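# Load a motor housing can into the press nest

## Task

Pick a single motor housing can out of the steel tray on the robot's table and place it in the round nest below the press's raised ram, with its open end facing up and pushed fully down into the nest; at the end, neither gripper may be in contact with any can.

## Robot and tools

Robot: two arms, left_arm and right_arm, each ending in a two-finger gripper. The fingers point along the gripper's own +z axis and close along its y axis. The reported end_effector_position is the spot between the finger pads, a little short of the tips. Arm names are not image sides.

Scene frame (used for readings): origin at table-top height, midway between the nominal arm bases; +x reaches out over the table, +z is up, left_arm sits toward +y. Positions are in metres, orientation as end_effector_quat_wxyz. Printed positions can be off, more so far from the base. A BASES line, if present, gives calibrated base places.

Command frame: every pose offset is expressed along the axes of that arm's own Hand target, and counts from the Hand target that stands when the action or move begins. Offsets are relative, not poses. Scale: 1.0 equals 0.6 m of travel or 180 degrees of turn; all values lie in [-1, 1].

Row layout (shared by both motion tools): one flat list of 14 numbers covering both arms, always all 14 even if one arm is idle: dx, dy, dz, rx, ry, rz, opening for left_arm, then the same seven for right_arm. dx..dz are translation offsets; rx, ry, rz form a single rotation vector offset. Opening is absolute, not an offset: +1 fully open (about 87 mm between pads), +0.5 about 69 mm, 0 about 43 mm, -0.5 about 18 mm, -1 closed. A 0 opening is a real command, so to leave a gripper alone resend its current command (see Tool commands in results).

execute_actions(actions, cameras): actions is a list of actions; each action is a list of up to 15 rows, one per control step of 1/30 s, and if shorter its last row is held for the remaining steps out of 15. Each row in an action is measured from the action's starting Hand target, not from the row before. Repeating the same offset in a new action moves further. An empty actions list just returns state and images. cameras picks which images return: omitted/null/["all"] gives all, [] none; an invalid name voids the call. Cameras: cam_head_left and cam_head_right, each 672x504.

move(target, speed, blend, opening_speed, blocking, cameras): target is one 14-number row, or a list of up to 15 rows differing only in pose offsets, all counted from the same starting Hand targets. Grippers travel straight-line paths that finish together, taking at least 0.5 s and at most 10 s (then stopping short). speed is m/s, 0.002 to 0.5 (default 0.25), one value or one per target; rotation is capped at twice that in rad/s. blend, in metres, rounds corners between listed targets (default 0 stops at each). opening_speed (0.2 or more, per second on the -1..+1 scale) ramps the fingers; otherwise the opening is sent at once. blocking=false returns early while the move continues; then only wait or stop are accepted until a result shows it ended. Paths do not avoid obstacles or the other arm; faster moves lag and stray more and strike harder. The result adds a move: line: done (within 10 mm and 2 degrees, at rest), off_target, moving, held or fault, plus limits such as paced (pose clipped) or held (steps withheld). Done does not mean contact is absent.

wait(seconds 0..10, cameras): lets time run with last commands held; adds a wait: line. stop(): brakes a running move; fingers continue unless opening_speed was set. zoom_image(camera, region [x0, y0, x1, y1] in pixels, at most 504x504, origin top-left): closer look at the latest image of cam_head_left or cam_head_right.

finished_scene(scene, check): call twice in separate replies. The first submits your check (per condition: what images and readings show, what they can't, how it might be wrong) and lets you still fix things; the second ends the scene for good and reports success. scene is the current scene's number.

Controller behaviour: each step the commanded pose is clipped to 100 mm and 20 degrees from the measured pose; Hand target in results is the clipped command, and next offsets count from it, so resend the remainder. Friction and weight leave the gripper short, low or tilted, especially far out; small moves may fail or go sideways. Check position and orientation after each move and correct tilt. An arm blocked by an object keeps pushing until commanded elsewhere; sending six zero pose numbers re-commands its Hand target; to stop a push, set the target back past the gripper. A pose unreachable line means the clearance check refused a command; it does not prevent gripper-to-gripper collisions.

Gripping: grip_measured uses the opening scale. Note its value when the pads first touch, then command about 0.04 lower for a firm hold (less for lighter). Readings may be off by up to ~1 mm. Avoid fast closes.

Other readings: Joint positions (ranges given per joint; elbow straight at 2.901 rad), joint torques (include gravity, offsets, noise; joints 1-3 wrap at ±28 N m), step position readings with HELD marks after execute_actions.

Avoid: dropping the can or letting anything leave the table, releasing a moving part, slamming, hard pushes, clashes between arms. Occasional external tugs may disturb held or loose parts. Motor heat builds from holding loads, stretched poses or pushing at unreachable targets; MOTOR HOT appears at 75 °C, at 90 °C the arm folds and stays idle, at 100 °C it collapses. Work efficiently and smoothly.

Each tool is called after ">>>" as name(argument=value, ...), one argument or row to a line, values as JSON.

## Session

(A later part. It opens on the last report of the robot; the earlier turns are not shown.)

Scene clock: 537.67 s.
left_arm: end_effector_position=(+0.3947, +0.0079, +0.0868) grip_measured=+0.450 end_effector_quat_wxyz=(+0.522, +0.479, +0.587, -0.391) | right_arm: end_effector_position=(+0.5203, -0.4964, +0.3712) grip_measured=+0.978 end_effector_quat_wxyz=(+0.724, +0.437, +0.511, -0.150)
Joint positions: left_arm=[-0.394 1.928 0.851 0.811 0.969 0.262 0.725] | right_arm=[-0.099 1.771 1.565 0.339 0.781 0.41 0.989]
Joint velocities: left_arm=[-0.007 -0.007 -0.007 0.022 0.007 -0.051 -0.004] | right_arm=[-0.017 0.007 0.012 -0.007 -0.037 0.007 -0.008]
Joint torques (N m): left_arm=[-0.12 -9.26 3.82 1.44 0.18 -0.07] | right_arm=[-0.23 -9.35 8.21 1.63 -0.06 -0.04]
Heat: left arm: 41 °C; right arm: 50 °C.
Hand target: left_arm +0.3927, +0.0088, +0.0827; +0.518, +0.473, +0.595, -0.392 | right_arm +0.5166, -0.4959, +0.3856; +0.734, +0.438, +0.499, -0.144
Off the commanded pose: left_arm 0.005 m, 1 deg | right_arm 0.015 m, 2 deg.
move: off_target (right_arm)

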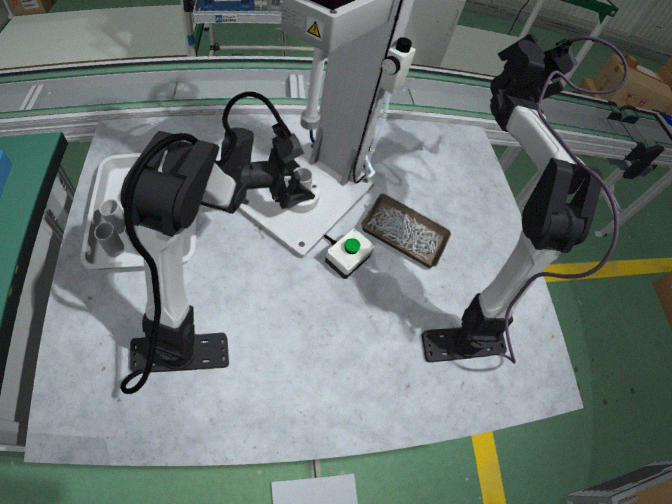

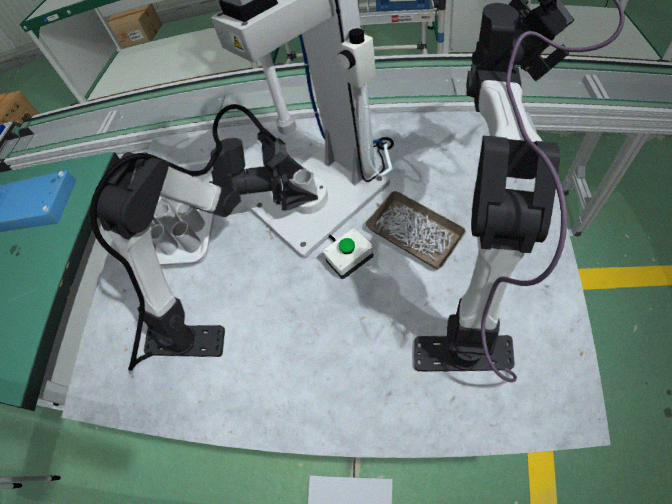

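>>> move(
  target=[0,0,-0.2,0,0,0,0.6,0,0,0,0,0,0,1],
  speed=0.08,
)

>>> zoom_image(
  camera="cam_head_right",
  region=[270, 140, 350, 220],
)

>>> zoom_image(
  camera="cam_head_left",
  region=[260, 140, 340, 220],
)

Scene clock: 543.00 s.
left_arm: end_effector_position=(+0.3621, +0.1240, +0.0900) grip_measured=+0.600 end_effector_quat_wxyz=(+0.506, +0.468, +0.608, -0.393) | right_arm: end_effector_position=(+0.5203, -0.4964, +0.3712) grip_measured=+0.978 end_effector_quat_wxyz=(+0.724, +0.437, +0.511, -0.150)
Joint positions: left_arm=[-0.066 1.7 0.715 0.383 1.25 0.574 0.8] | right_arm=[-0.099 1.771 1.565 0.339 0.781 0.41 0.989]
Joint velocities: left_arm=[-0.002 -0.002 -0.017 0.081 -0.037 -0.051 -0.002] | right_arm=[-0.007 -0.007 0.012 -0.022 0.022 -0.022 0.008]
Joint torques (N m): left_arm=[0.44 -10.21 5.57 0.98 0.48 0.14] | right_arm=[-0.23 -9.36 8.21 1.63 -0.06 -0.04]
Heat: left arm: 42 °C; right arm: 50 °C.
Hand target: left_arm +0.3637, +0.1247, +0.1022; +0.517, +0.477, +0.596, -0.387 | right_arm +0.5166, -0.4959, +0.3856; +0.734, +0.438, +0.499, -0.144
Off the commanded pose: left_arm 0.011 m, 2 deg | right_arm 0.015 m, 2 deg.
move: off_target (left_arm, right_arm)

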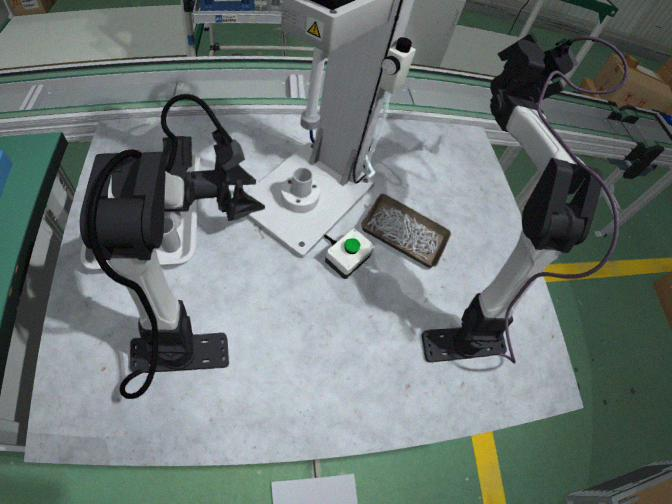

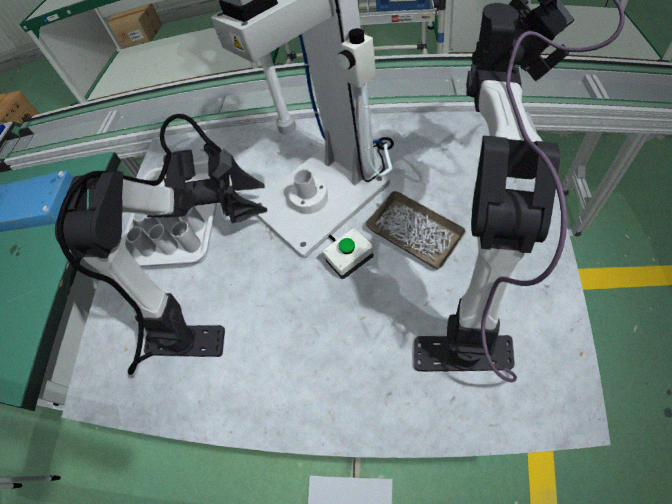

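Scaled by 6.300.

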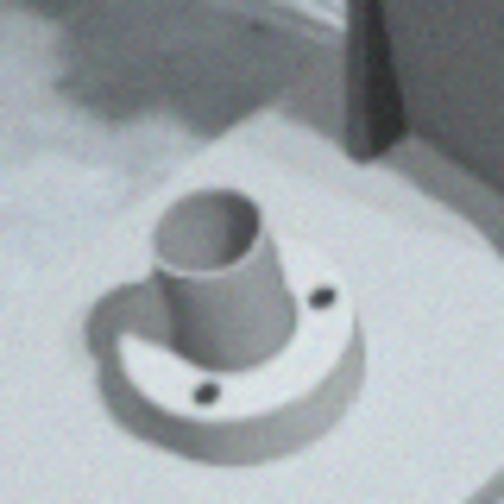

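Scaled by 6.300.

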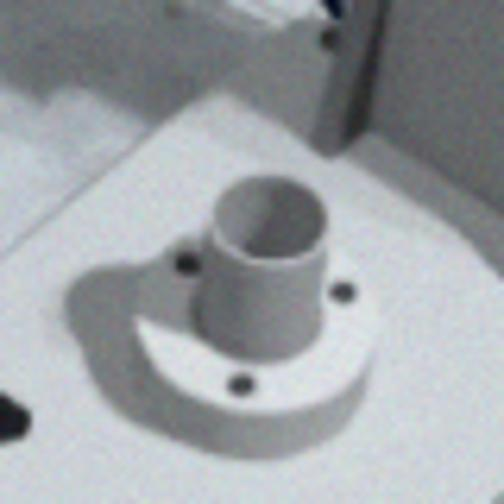

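>>> move(
  target=[
    [-0.115,0,-0.0203,0,0,0,-1,0,0,0,0,0,0,1],
    [-0.152,-0.0037,0.1893,0,0,0,-1,0,0,0,0,0,0,1],
  ],
  speed=0.1,
)

>>> zoom_image(
  camera="cam_head_right",
  region=[240, 110, 340, 210],
)

>>> zoom_image(
  camera="cam_head_left",
  region=[240, 110, 340, 210],
)

Scene clock: 557.23 s.
left_arm: end_effector_position=(+0.3834, +0.0045, +0.1671) grip_measured=-1.000 end_effector_quat_wxyz=(+0.509, +0.474, +0.600, -0.395) | right_arm: end_effector_position=(+0.5203, -0.4964, +0.3712) grip_measured=+0.978 end_effector_quat_wxyz=(+0.724, +0.437, +0.511, -0.150)
Joint positions: left_arm=[-0.415 1.688 0.967 0.428 0.946 0.249 0] | right_arm=[-0.099 1.771 1.565 0.339 0.781 0.41 0.989]
Joint velocities: left_arm=[0.002 -0.017 -0.007 -0.037 -0.022 -0.051 0] | right_arm=[0.007 0.002 -0.007 0.022 0.007 -0.066 0.003]
Joint torques (N m): left_arm=[-0.73 -6.97 8.38 1.53 0.13 -0.05] | right_arm=[-0.23 -9.35 8.21 1.63 -0.06 -0.04]
Heat: left arm: 42 °C; right arm: 50 °C.
Hand target: left_arm +0.3910, -0.0010, +0.1745; +0.518, +0.473, +0.595, -0.392 | right_arm +0.5166, -0.4959, +0.3856; +0.734, +0.438, +0.499, -0.144
Off the commanded pose: left_arm 0.010 m, 1 deg | right_arm 0.015 m, 2 deg.
move: off_target (right_arm)

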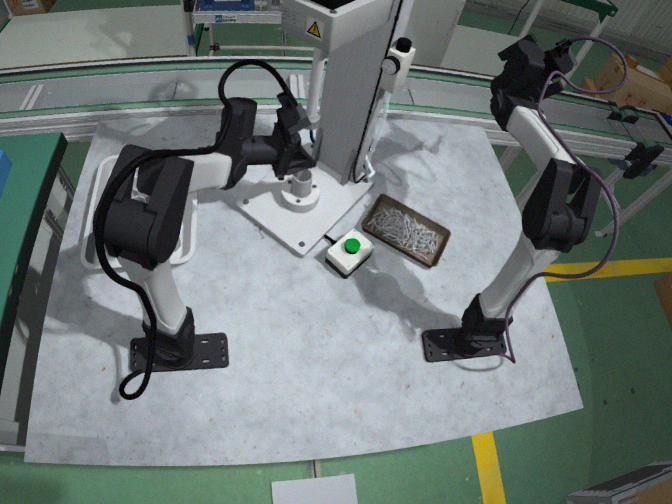

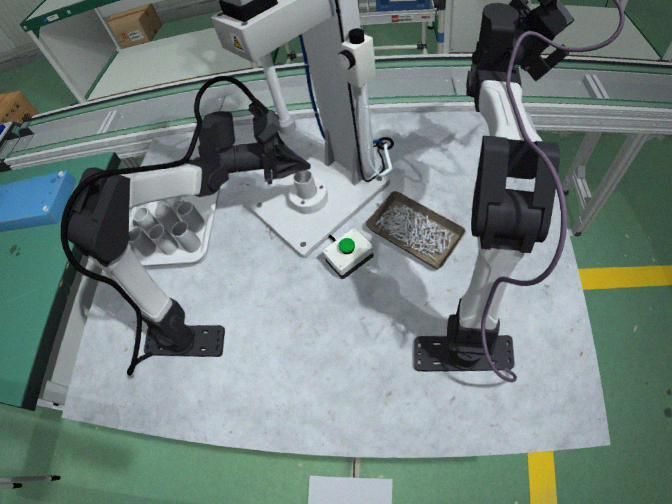

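Scaled by 5.040.

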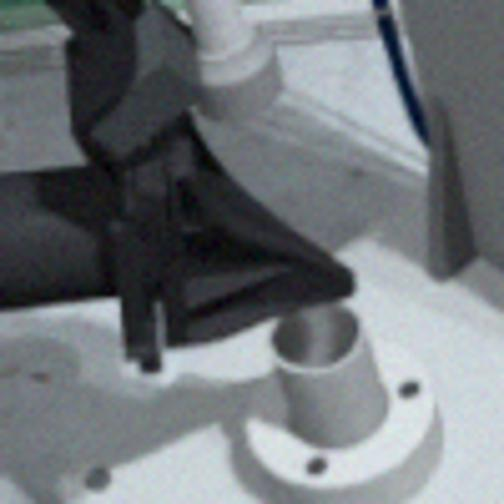

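Scaled by 5.040.

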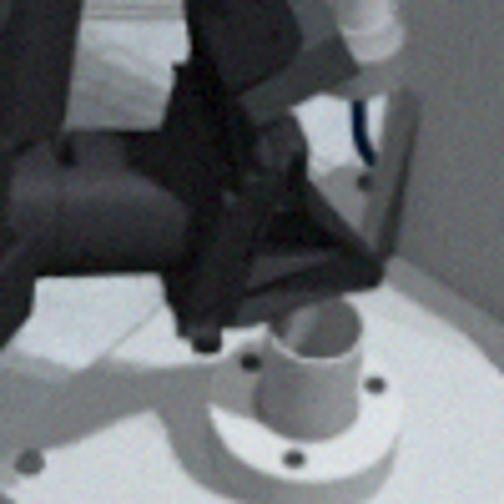

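>>> move(
  target=[0.0732,0.0128,0.0163,0,0,0,-1,0,0,0,0,0,0,1],
  speed=0.05,
)

>>> zoom_image(
  camera="cam_head_right",
  region=[240, 110, 340, 210],
)

>>> zoom_image(
  camera="cam_head_left",
  region=[240, 110, 340, 210],
)

Scene clock: 564.13 s.
left_arm: end_effector_position=(+0.4028, -0.0041, +0.1697) grip_measured=-1.000 end_effector_quat_wxyz=(+0.560, +0.492, +0.545, -0.384) | right_arm: end_effector_position=(+0.5203, -0.4964, +0.3712) grip_measured=+0.978 end_effector_quat_wxyz=(+0.724, +0.437, +0.511, -0.150)
Joint positions: left_arm=[-0.411 1.78 0.966 0.675 0.972 0.248 0] | right_arm=[-0.099 1.771 1.565 0.339 0.781 0.41 0.989]
Joint velocities: left_arm=[0.012 -0.007 0.007 0.007 0.051 0.051 0] | right_arm=[-0.007 -0.002 -0.012 -0.037 -0.066 0.022 -0.008]
Joint torques (N m): left_arm=[-0.24 -5.14 3.29 0.82 -0.06 -0.02] | right_arm=[-0.23 -9.36 8.21 1.63 -0.06 -0.04]
Heat: left arm: 41 °C; right arm: 50 °C.
Hand target: left_arm +0.4000, -0.0010, +0.1294; +0.518, +0.473, +0.595, -0.392 | right_arm +0.5166, -0.4959, +0.3856; +0.734, +0.438, +0.499, -0.144
Off the commanded pose: left_arm 0.040 m, 8 deg | right_arm 0.015 m, 2 deg.
move: off_target (left_arm, right_arm)

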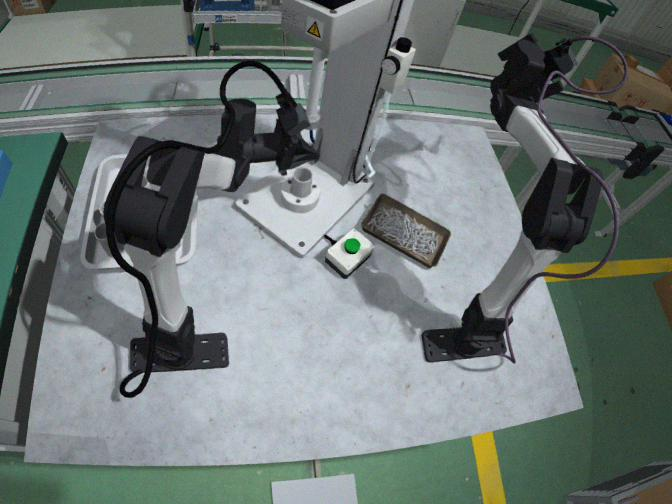

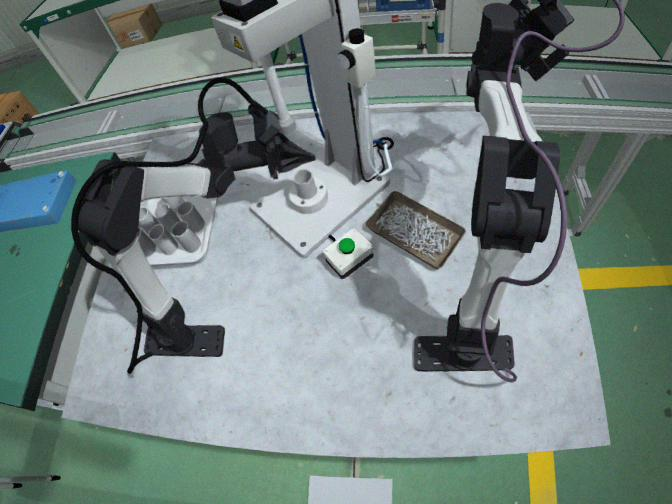

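Scaled by 5.040.

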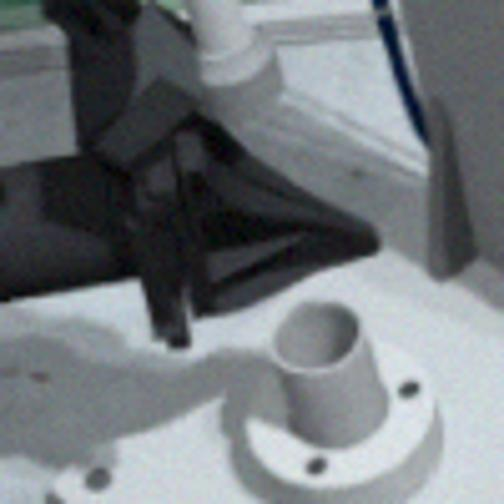

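Scaled by 5.040.

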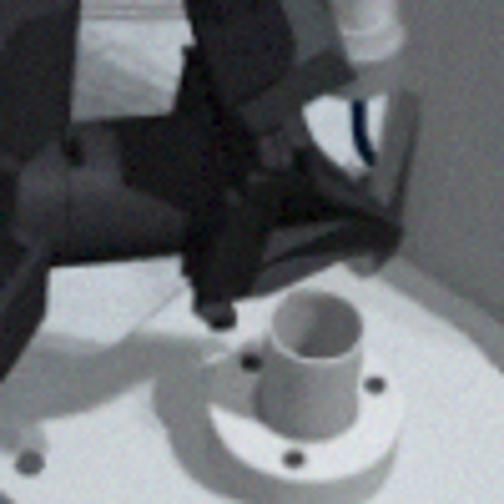

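>>> move(
  target=[0,0,0,0,0,0,-1,0,0,0,0,0,0,1],
  speed=0.05,
)

>>> zoom_image(
  camera="cam_head_right",
  region=[240, 110, 340, 210],
)

>>> zoom_image(
  camera="cam_head_left",
  region=[240, 110, 340, 210],
)

Scene clock: 570.23 s.
left_arm: end_effector_position=(+0.4028, -0.0039, +0.1694) grip_measured=-1.000 end_effector_quat_wxyz=(+0.561, +0.491, +0.545, -0.383) | right_arm: end_effector_position=(+0.5203, -0.4964, +0.3712) grip_measured=+0.978 end_effector_quat_wxyz=(+0.724, +0.437, +0.511, -0.150)
Joint positions: left_arm=[-0.411 1.78 0.962 0.681 0.97 0.247 0] | right_arm=[-0.099 1.771 1.565 0.339 0.781 0.41 0.989]
Joint velocities: left_arm=[-0.002 -0.012 -0.056 0.007 -0.081 0.007 0] | right_arm=[0.012 -0.017 0.002 -0.007 -0.037 0.081 -0.018]
Joint torques (N m): left_arm=[-0.1 -5.09 3.37 0.77 -0.08 -0.01] | right_arm=[-0.23 -9.35 8.23 1.63 -0.06 -0.04]
Heat: left arm: 41 °C; right arm: 50 °C.
Hand target: left_arm +0.4000, -0.0010, +0.1294; +0.518, +0.473, +0.595, -0.392 | right_arm +0.5166, -0.4959, +0.3856; +0.734, +0.438, +0.499, -0.144
Off the commanded pose: left_arm 0.040 m, 8 deg | right_arm 0.015 m, 2 deg.
move: off_target (left_arm, right_arm)

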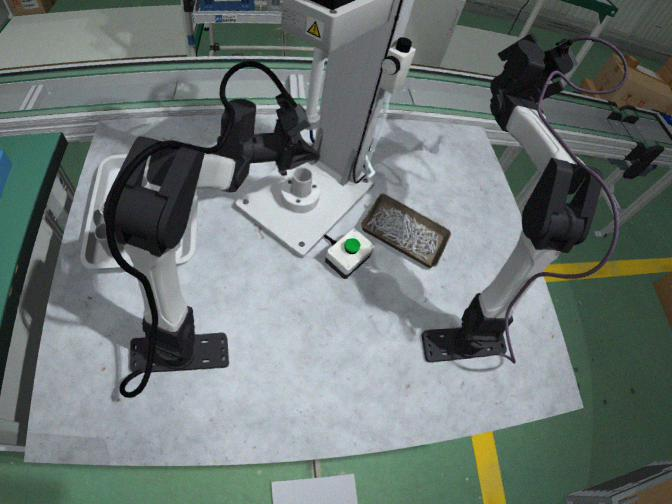

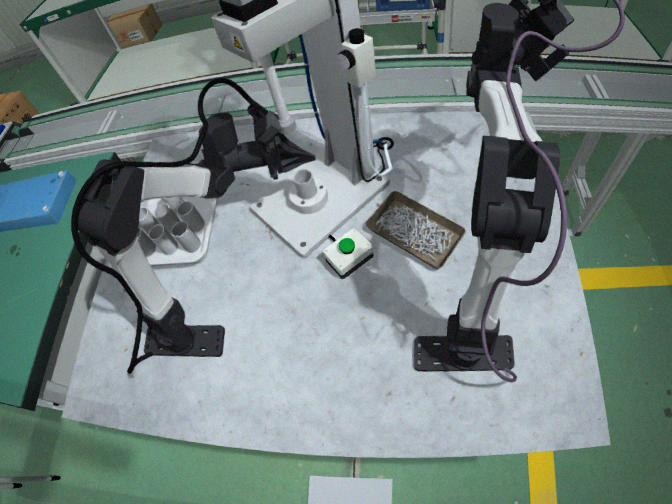

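Scaled by 5.040.

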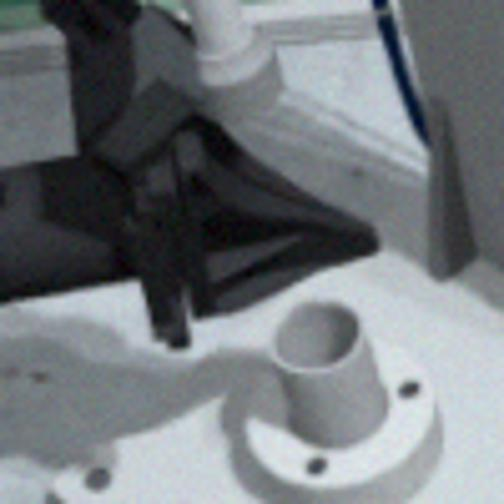

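Scaled by 5.040.

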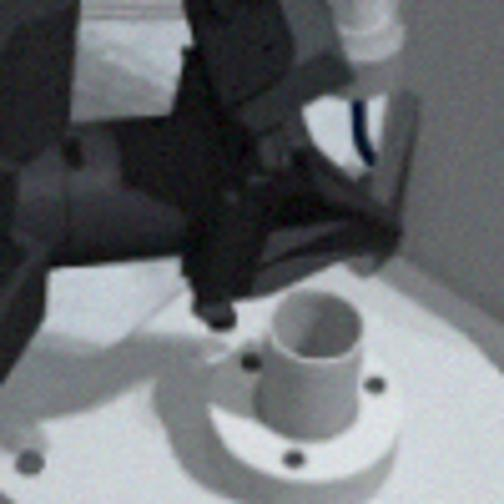

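>>> move(
  target=[-0.0535,0.0173,-0.1273,0,0,0,-1,0,0,0,0,0,0,1],
  speed=0.08,
)

>>> zoom_image(
  camera="cam_head_left",
  region=[240, 110, 340, 210],
)

Scene clock: 576.27 s.
left_arm: end_effector_position=(+0.3897, +0.0688, +0.1545) grip_measured=-1.000 end_effector_quat_wxyz=(+0.502, +0.466, +0.612, -0.397) | right_arm: end_effector_position=(+0.5203, -0.4964, +0.3712) grip_measured=+0.978 end_effector_quat_wxyz=(+0.724, +0.437, +0.511, -0.150)
Joint positions: left_arm=[-0.23 1.663 0.932 0.312 1.107 0.361 0] | right_arm=[-0.099 1.771 1.565 0.339 0.781 0.41 0.989]
Joint velocities: left_arm=[0.007 0.007 0.012 0.051 -0.037 -0.022 0] | right_arm=[0.012 -0.012 -0.022 -0.051 0.037 -0.051 0.013]
Joint torques (N m): left_arm=[0.38 -10.96 7.5 1.19 0.42 0.11] | right_arm=[-0.23 -9.36 8.23 1.63 -0.06 -0.04]
Heat: left arm: 41 °C; right arm: 51 °C.
Hand target: left_arm +0.3920, +0.0695, +0.1736; +0.518, +0.476, +0.596, -0.389 | right_arm +0.5166, -0.4959, +0.3856; +0.734, +0.438, +0.499, -0.144
Off the commanded pose: left_arm 0.019 m, 3 deg | right_arm 0.015 m, 2 deg.
move: off_target (left_arm, right_arm)

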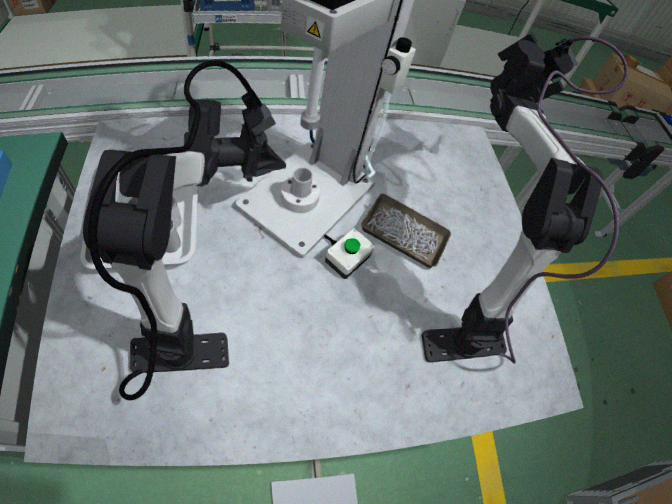

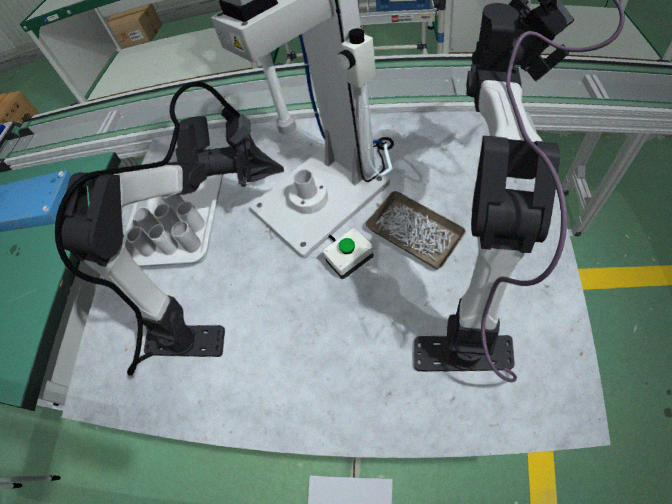

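Scaled by 5.040.

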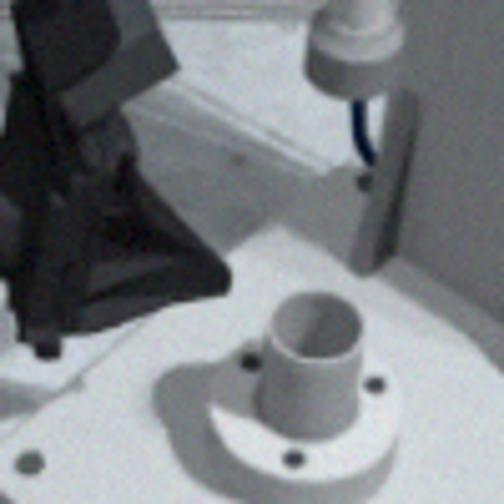

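>>> move(
  target=[
    [0.054,0.0048,0.0108,0,0,0,-1,0,0,0,0,0,0,1],
    [0.0408,-0.0152,0.1038,0,0,0,-1,0,0,0,0,0,0,1],
  ],
  speed=0.06,
)

>>> zoom_image(
  camera="cam_head_left",
  region=[240, 110, 340, 210],
)

>>> zoom_image(
  camera="cam_head_right",
  region=[240, 110, 340, 210],
)

Scene clock: 584.47 s.
left_arm: end_effector_position=(+0.3889, +0.0160, +0.1320) grip_measured=-1.000 end_effector_quat_wxyz=(+0.508, +0.474, +0.601, -0.396) | right_arm: end_effector_position=(+0.5203, -0.4964, +0.3712) grip_measured=+0.978 end_effector_quat_wxyz=(+0.724, +0.437, +0.511, -0.150)
Joint positions: left_arm=[-0.378 1.767 0.906 0.547 0.982 0.269 0] | right_arm=[-0.099 1.771 1.565 0.339 0.781 0.41 0.989]
Joint velocities: left_arm=[0.007 0.002 -0.007 -0.066 0.007 -0.022 0] | right_arm=[-0.017 -0.002 0.002 0.007 -0.022 -0.022 0.003]
Joint torques (N m): left_arm=[-0.29 -7.36 7.97 1.54 0.2 -0.05] | right_arm=[-0.24 -9.35 8.21 1.63 -0.06 -0.04]
Heat: left arm: 41 °C; right arm: 51 °C.
Hand target: left_arm +0.3979, +0.0116, +0.1393; +0.518, +0.474, +0.595, -0.392 | right_arm +0.5166, -0.4959, +0.3856; +0.734, +0.438, +0.499, -0.144
Off the commanded pose: left_arm 0.012 m, 1 deg | right_arm 0.015 m, 2 deg.
move: off_target (left_arm, right_arm)

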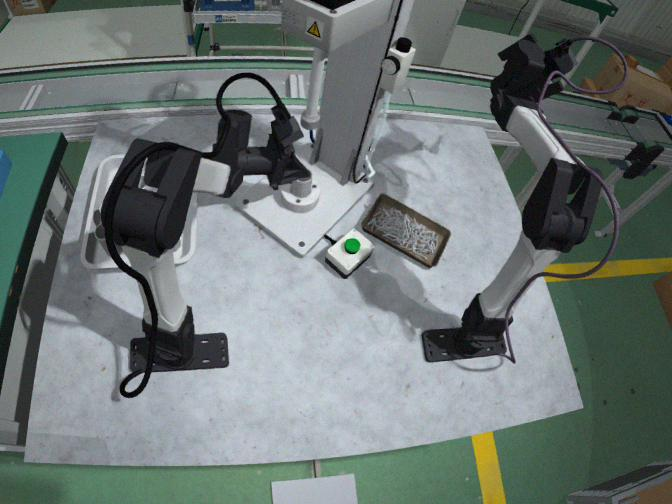

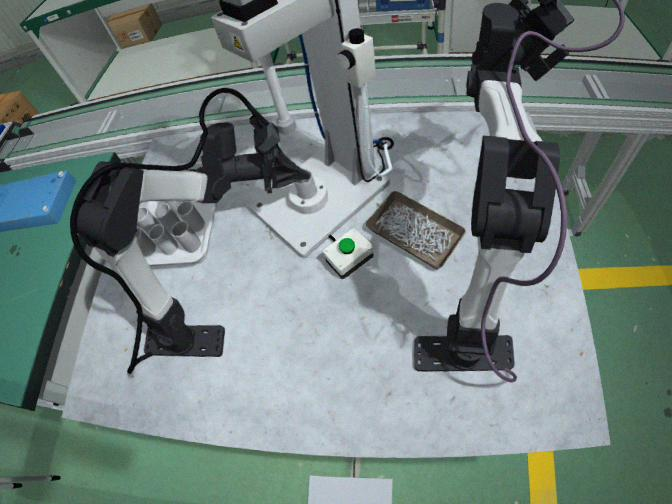

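Scaled by 5.040.

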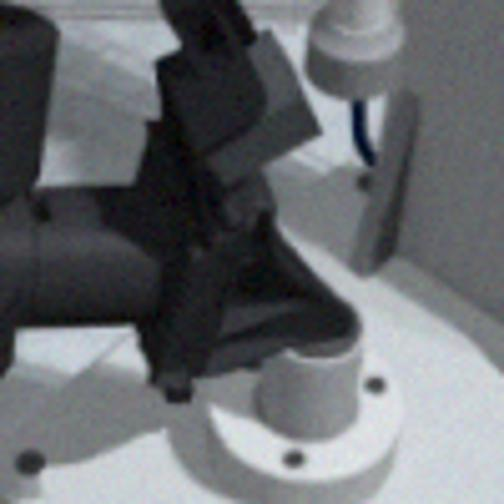

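Scaled by 5.040.

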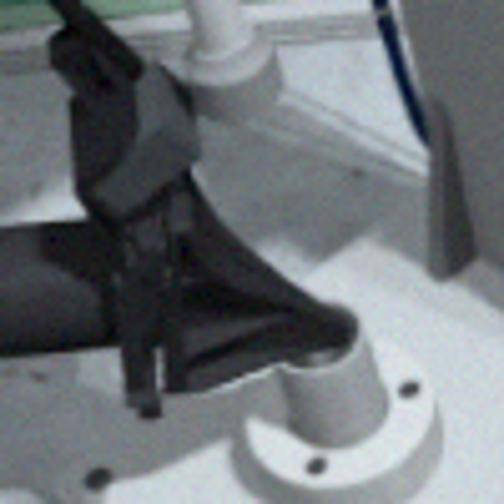

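>>> move(
  target=[0.0475,0,0.0084,0,0,0,-1,0,0,0,0,0,0,1],
  speed=0.02,
)

>>> zoom_image(
  camera="cam_head_left",
  region=[260, 140, 340, 220],
)

>>> zoom_image(
  camera="cam_head_right",
  region=[270, 140, 350, 220],
)

Scene clock: 590.40 s.
left_arm: end_effector_position=(+0.3952, +0.0100, +0.1316) grip_measured=-1.000 end_effector_quat_wxyz=(+0.528, +0.485, +0.571, -0.400) | right_arm: end_effector_position=(+0.5203, -0.4964, +0.3712) grip_measured=+0.978 end_effector_quat_wxyz=(+0.724, +0.437, +0.511, -0.150)
Joint positions: left_arm=[-0.378 1.822 0.906 0.683 1.014 0.255 0] | right_arm=[-0.099 1.771 1.565 0.339 0.781 0.41 0.989]
Joint velocities: left_arm=[-0.017 -0.002 0.012 -0.066 0.095 0.051 0] | right_arm=[-0.012 0.012 -0.007 -0.066 0.022 0.037 -0.013]
Joint torques (N m): left_arm=[-0.29 -5.72 3.93 1.38 -0.14 0.16] | right_arm=[-0.23 -9.36 8.21 1.63 -0.06 -0.04]
Heat: left arm: 41 °C; right arm: 51 °C.
Hand target: left_arm +0.3986, +0.0116, +0.1101; +0.518, +0.474, +0.595, -0.391 | right_arm +0.5166, -0.4959, +0.3856; +0.734, +0.438, +0.499, -0.144
Off the commanded pose: left_arm 0.022 m, 3 deg | right_arm 0.015 m, 2 deg.
move: off_target (left_arm, right_arm)

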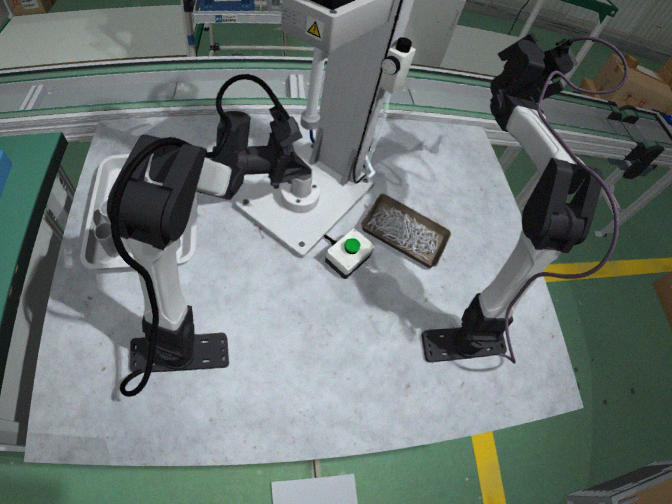

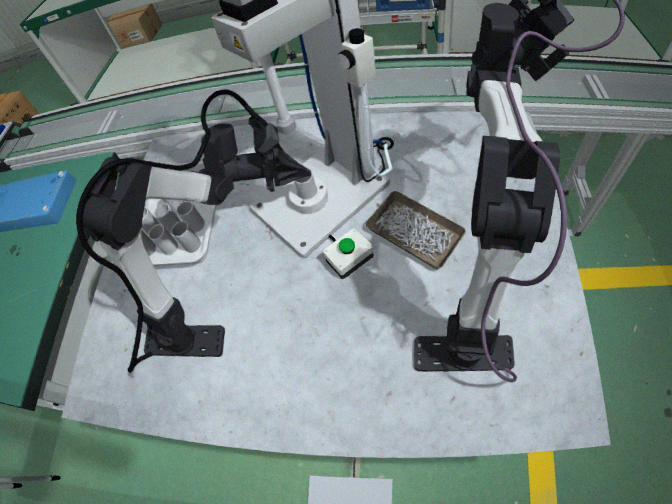

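Scaled by 6.300.

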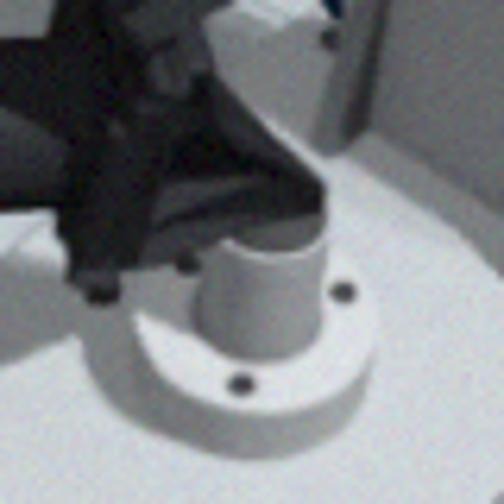

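Scaled by 6.300.

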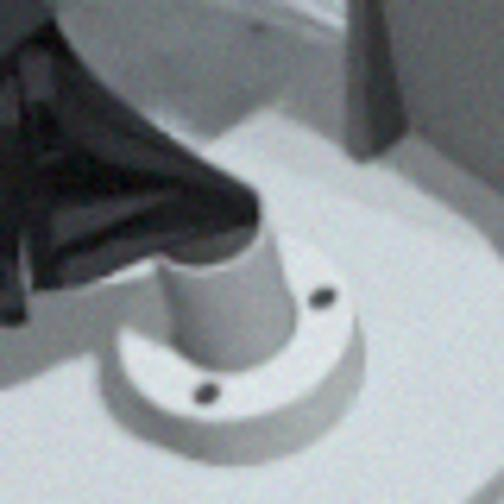

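>>> move(
  target=[
    [-0.066,0,-0.0116,0,0,0,-1,0,0,0,0,0,0,1],
    [-0.066,0,-0.2116,0,0,0,-1,0,0,0,0,0,0,1],
  ],
  speed=0.08,
)

>>> zoom_image(
  camera="cam_head_left",
  region=[260, 140, 340, 220],
)

>>> zoom_image(
  camera="cam_head_right",
  region=[270, 140, 350, 220],
)

Scene clock: 597.10 s.
left_arm: end_effector_position=(+0.3667, +0.1260, +0.1551) grip_measured=-1.000 end_effector_quat_wxyz=(+0.504, +0.467, +0.610, -0.394) | right_arm: end_effector_position=(+0.5203, -0.4964, +0.3712) grip_measured=+0.978 end_effector_quat_wxyz=(+0.724, +0.437, +0.511, -0.150)
Joint positions: left_arm=[-0.059 1.558 0.882 0.055 1.255 0.587 0] | right_arm=[-0.099 1.771 1.565 0.339 0.781 0.41 0.989]
Joint velocities: left_arm=[-0.007 0.022 -0.022 -0.022 0.007 -0.007 0] | right_arm=[-0.012 0.012 0.002 0.007 -0.037 -0.037 0.018]
Joint torques (N m): left_arm=[0.42 -9.62 7.25 0.99 0.51 0.2] | right_arm=[-0.23 -9.36 8.23 1.63 -0.06 -0.04]
Heat: left arm: 41 °C; right arm: 51 °C.
Hand target: left_arm +0.3684, +0.1269, +0.1699; +0.517, +0.477, +0.597, -0.387 | right_arm +0.5166, -0.4959, +0.3856; +0.734, +0.438, +0.499, -0.144
Off the commanded pose: left_arm 0.014 m, 3 deg | right_arm 0.015 m, 2 deg.
move: off_target (left_arm, right_arm)

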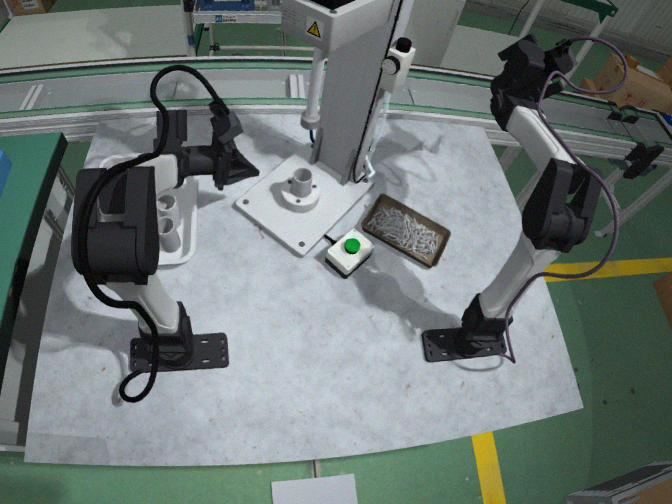

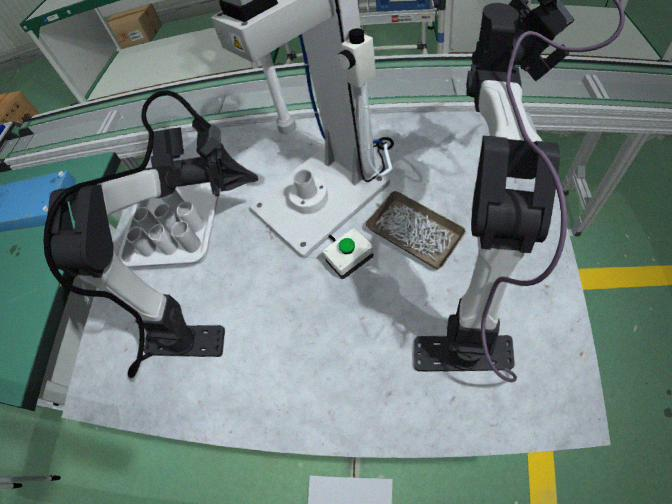

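Scaled by 6.300.

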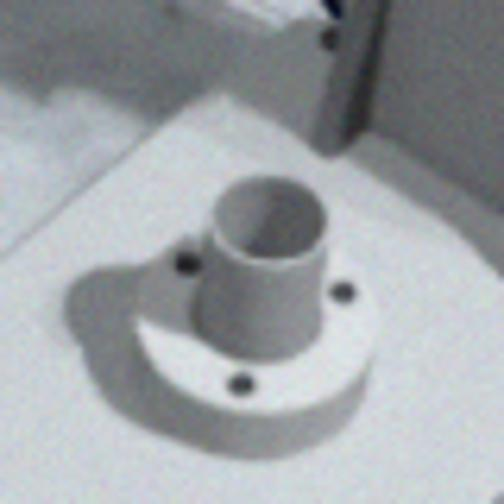

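Scaled by 6.300.

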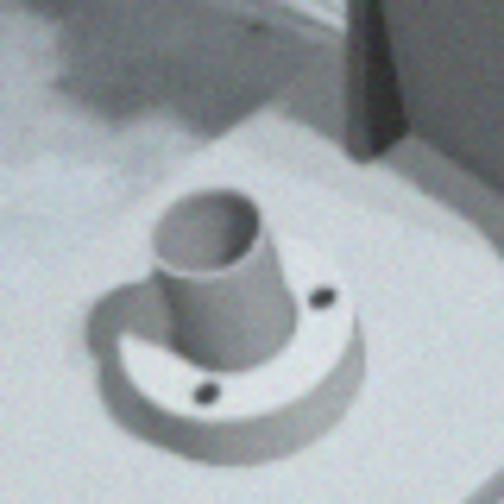

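Unchanged by the press test; seated.

>>> finished_scene(
  scene=1,
  check="Can stands in the nest, open end up (dark bore visible). Visible height about 59 mm both views of ~80 mm, matches pocket depth ~20 mm; pressing rim didn't move it. Gripper is ~10 cm away, touching nothing. Small tilt/jam of 1-2 mm can't be excluded by pictures.",
)

This call ended nothing. Check each condition that your pictures could not show: look closer or test it, and mend what is not met. Then call finished_scene again.

>>> finished_scene(
  scene=1,
  check="Same as before: can upright, open end up, pressed down and did not sink further, gripper away; nothing fell off the table.",
)

This call ended nothing: the second call must come in a later reply.

>>> execute_actions(
  actions=[],
)

Scene clock: 600.40 s.
left_arm: end_effector_position=(+0.3666, +0.1260, +0.1551) grip_measured=-1.000 end_effector_quat_wxyz=(+0.504, +0.467, +0.610, -0.394) | right_arm: end_effector_position=(+0.5203, -0.4964, +0.3712) grip_measured=+0.978 end_effector_quat_wxyz=(+0.724, +0.437, +0.511, -0.150)
Joint positions: left_arm=[-0.059 1.558 0.882 0.054 1.256 0.588 0] | right_arm=[-0.099 1.771 1.565 0.339 0.781 0.41 0.989]
Joint velocities: left_arm=[-0.002 -0.002 -0.022 -0.007 0.022 -0.037 0] | right_arm=[0.007 0.007 0.012 0.081 -0.037 0.007 -0.04]
Joint torques (N m): left_arm=[0.4 -9.62 7.31 1.01 0.51 0.16] | right_arm=[-0.23 -9.36 8.21 1.62 -0.06 -0.04]
Heat: left arm: 42 °C; right arm: 51 °C.
Hand target: left_arm +0.3684, +0.1269, +0.1699; +0.517, +0.477, +0.597, -0.387 | right_arm +0.5166, -0.4959, +0.3856; +0.734, +0.438, +0.499, -0.144
Tool commands: left_gripper/opening=-1.0 right_gripper/opening=+1.0
Off the commanded pose: left_arm 0.014 m, 3 deg | right_arm 0.015 m, 2 deg.

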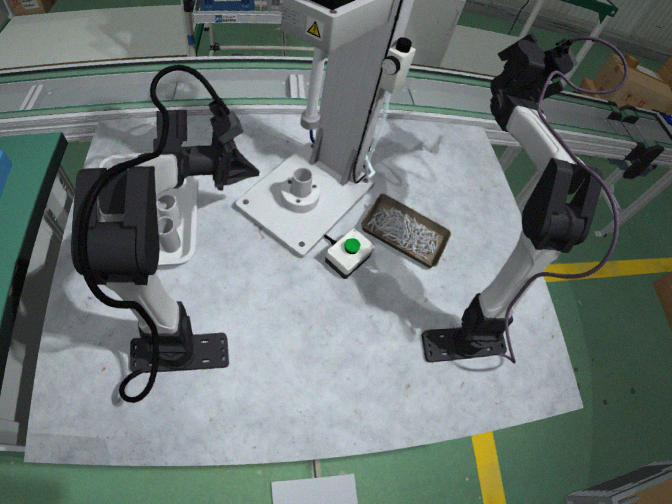

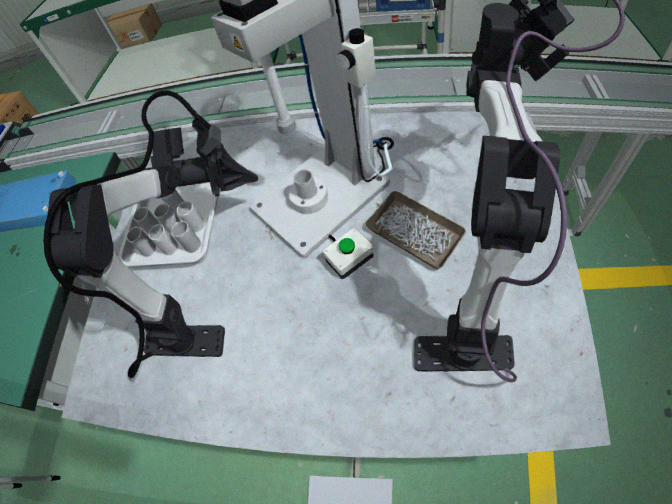

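>>> finished_scene(
  scene=1,
  check="Can upright in nest, open end up, 59 mm protruding as expected for full depth, did not move under a press. Arm clear of all cans (z 0.155, tray cans 0.087). Nothing fell.",
)

The scene is finished: the task was done.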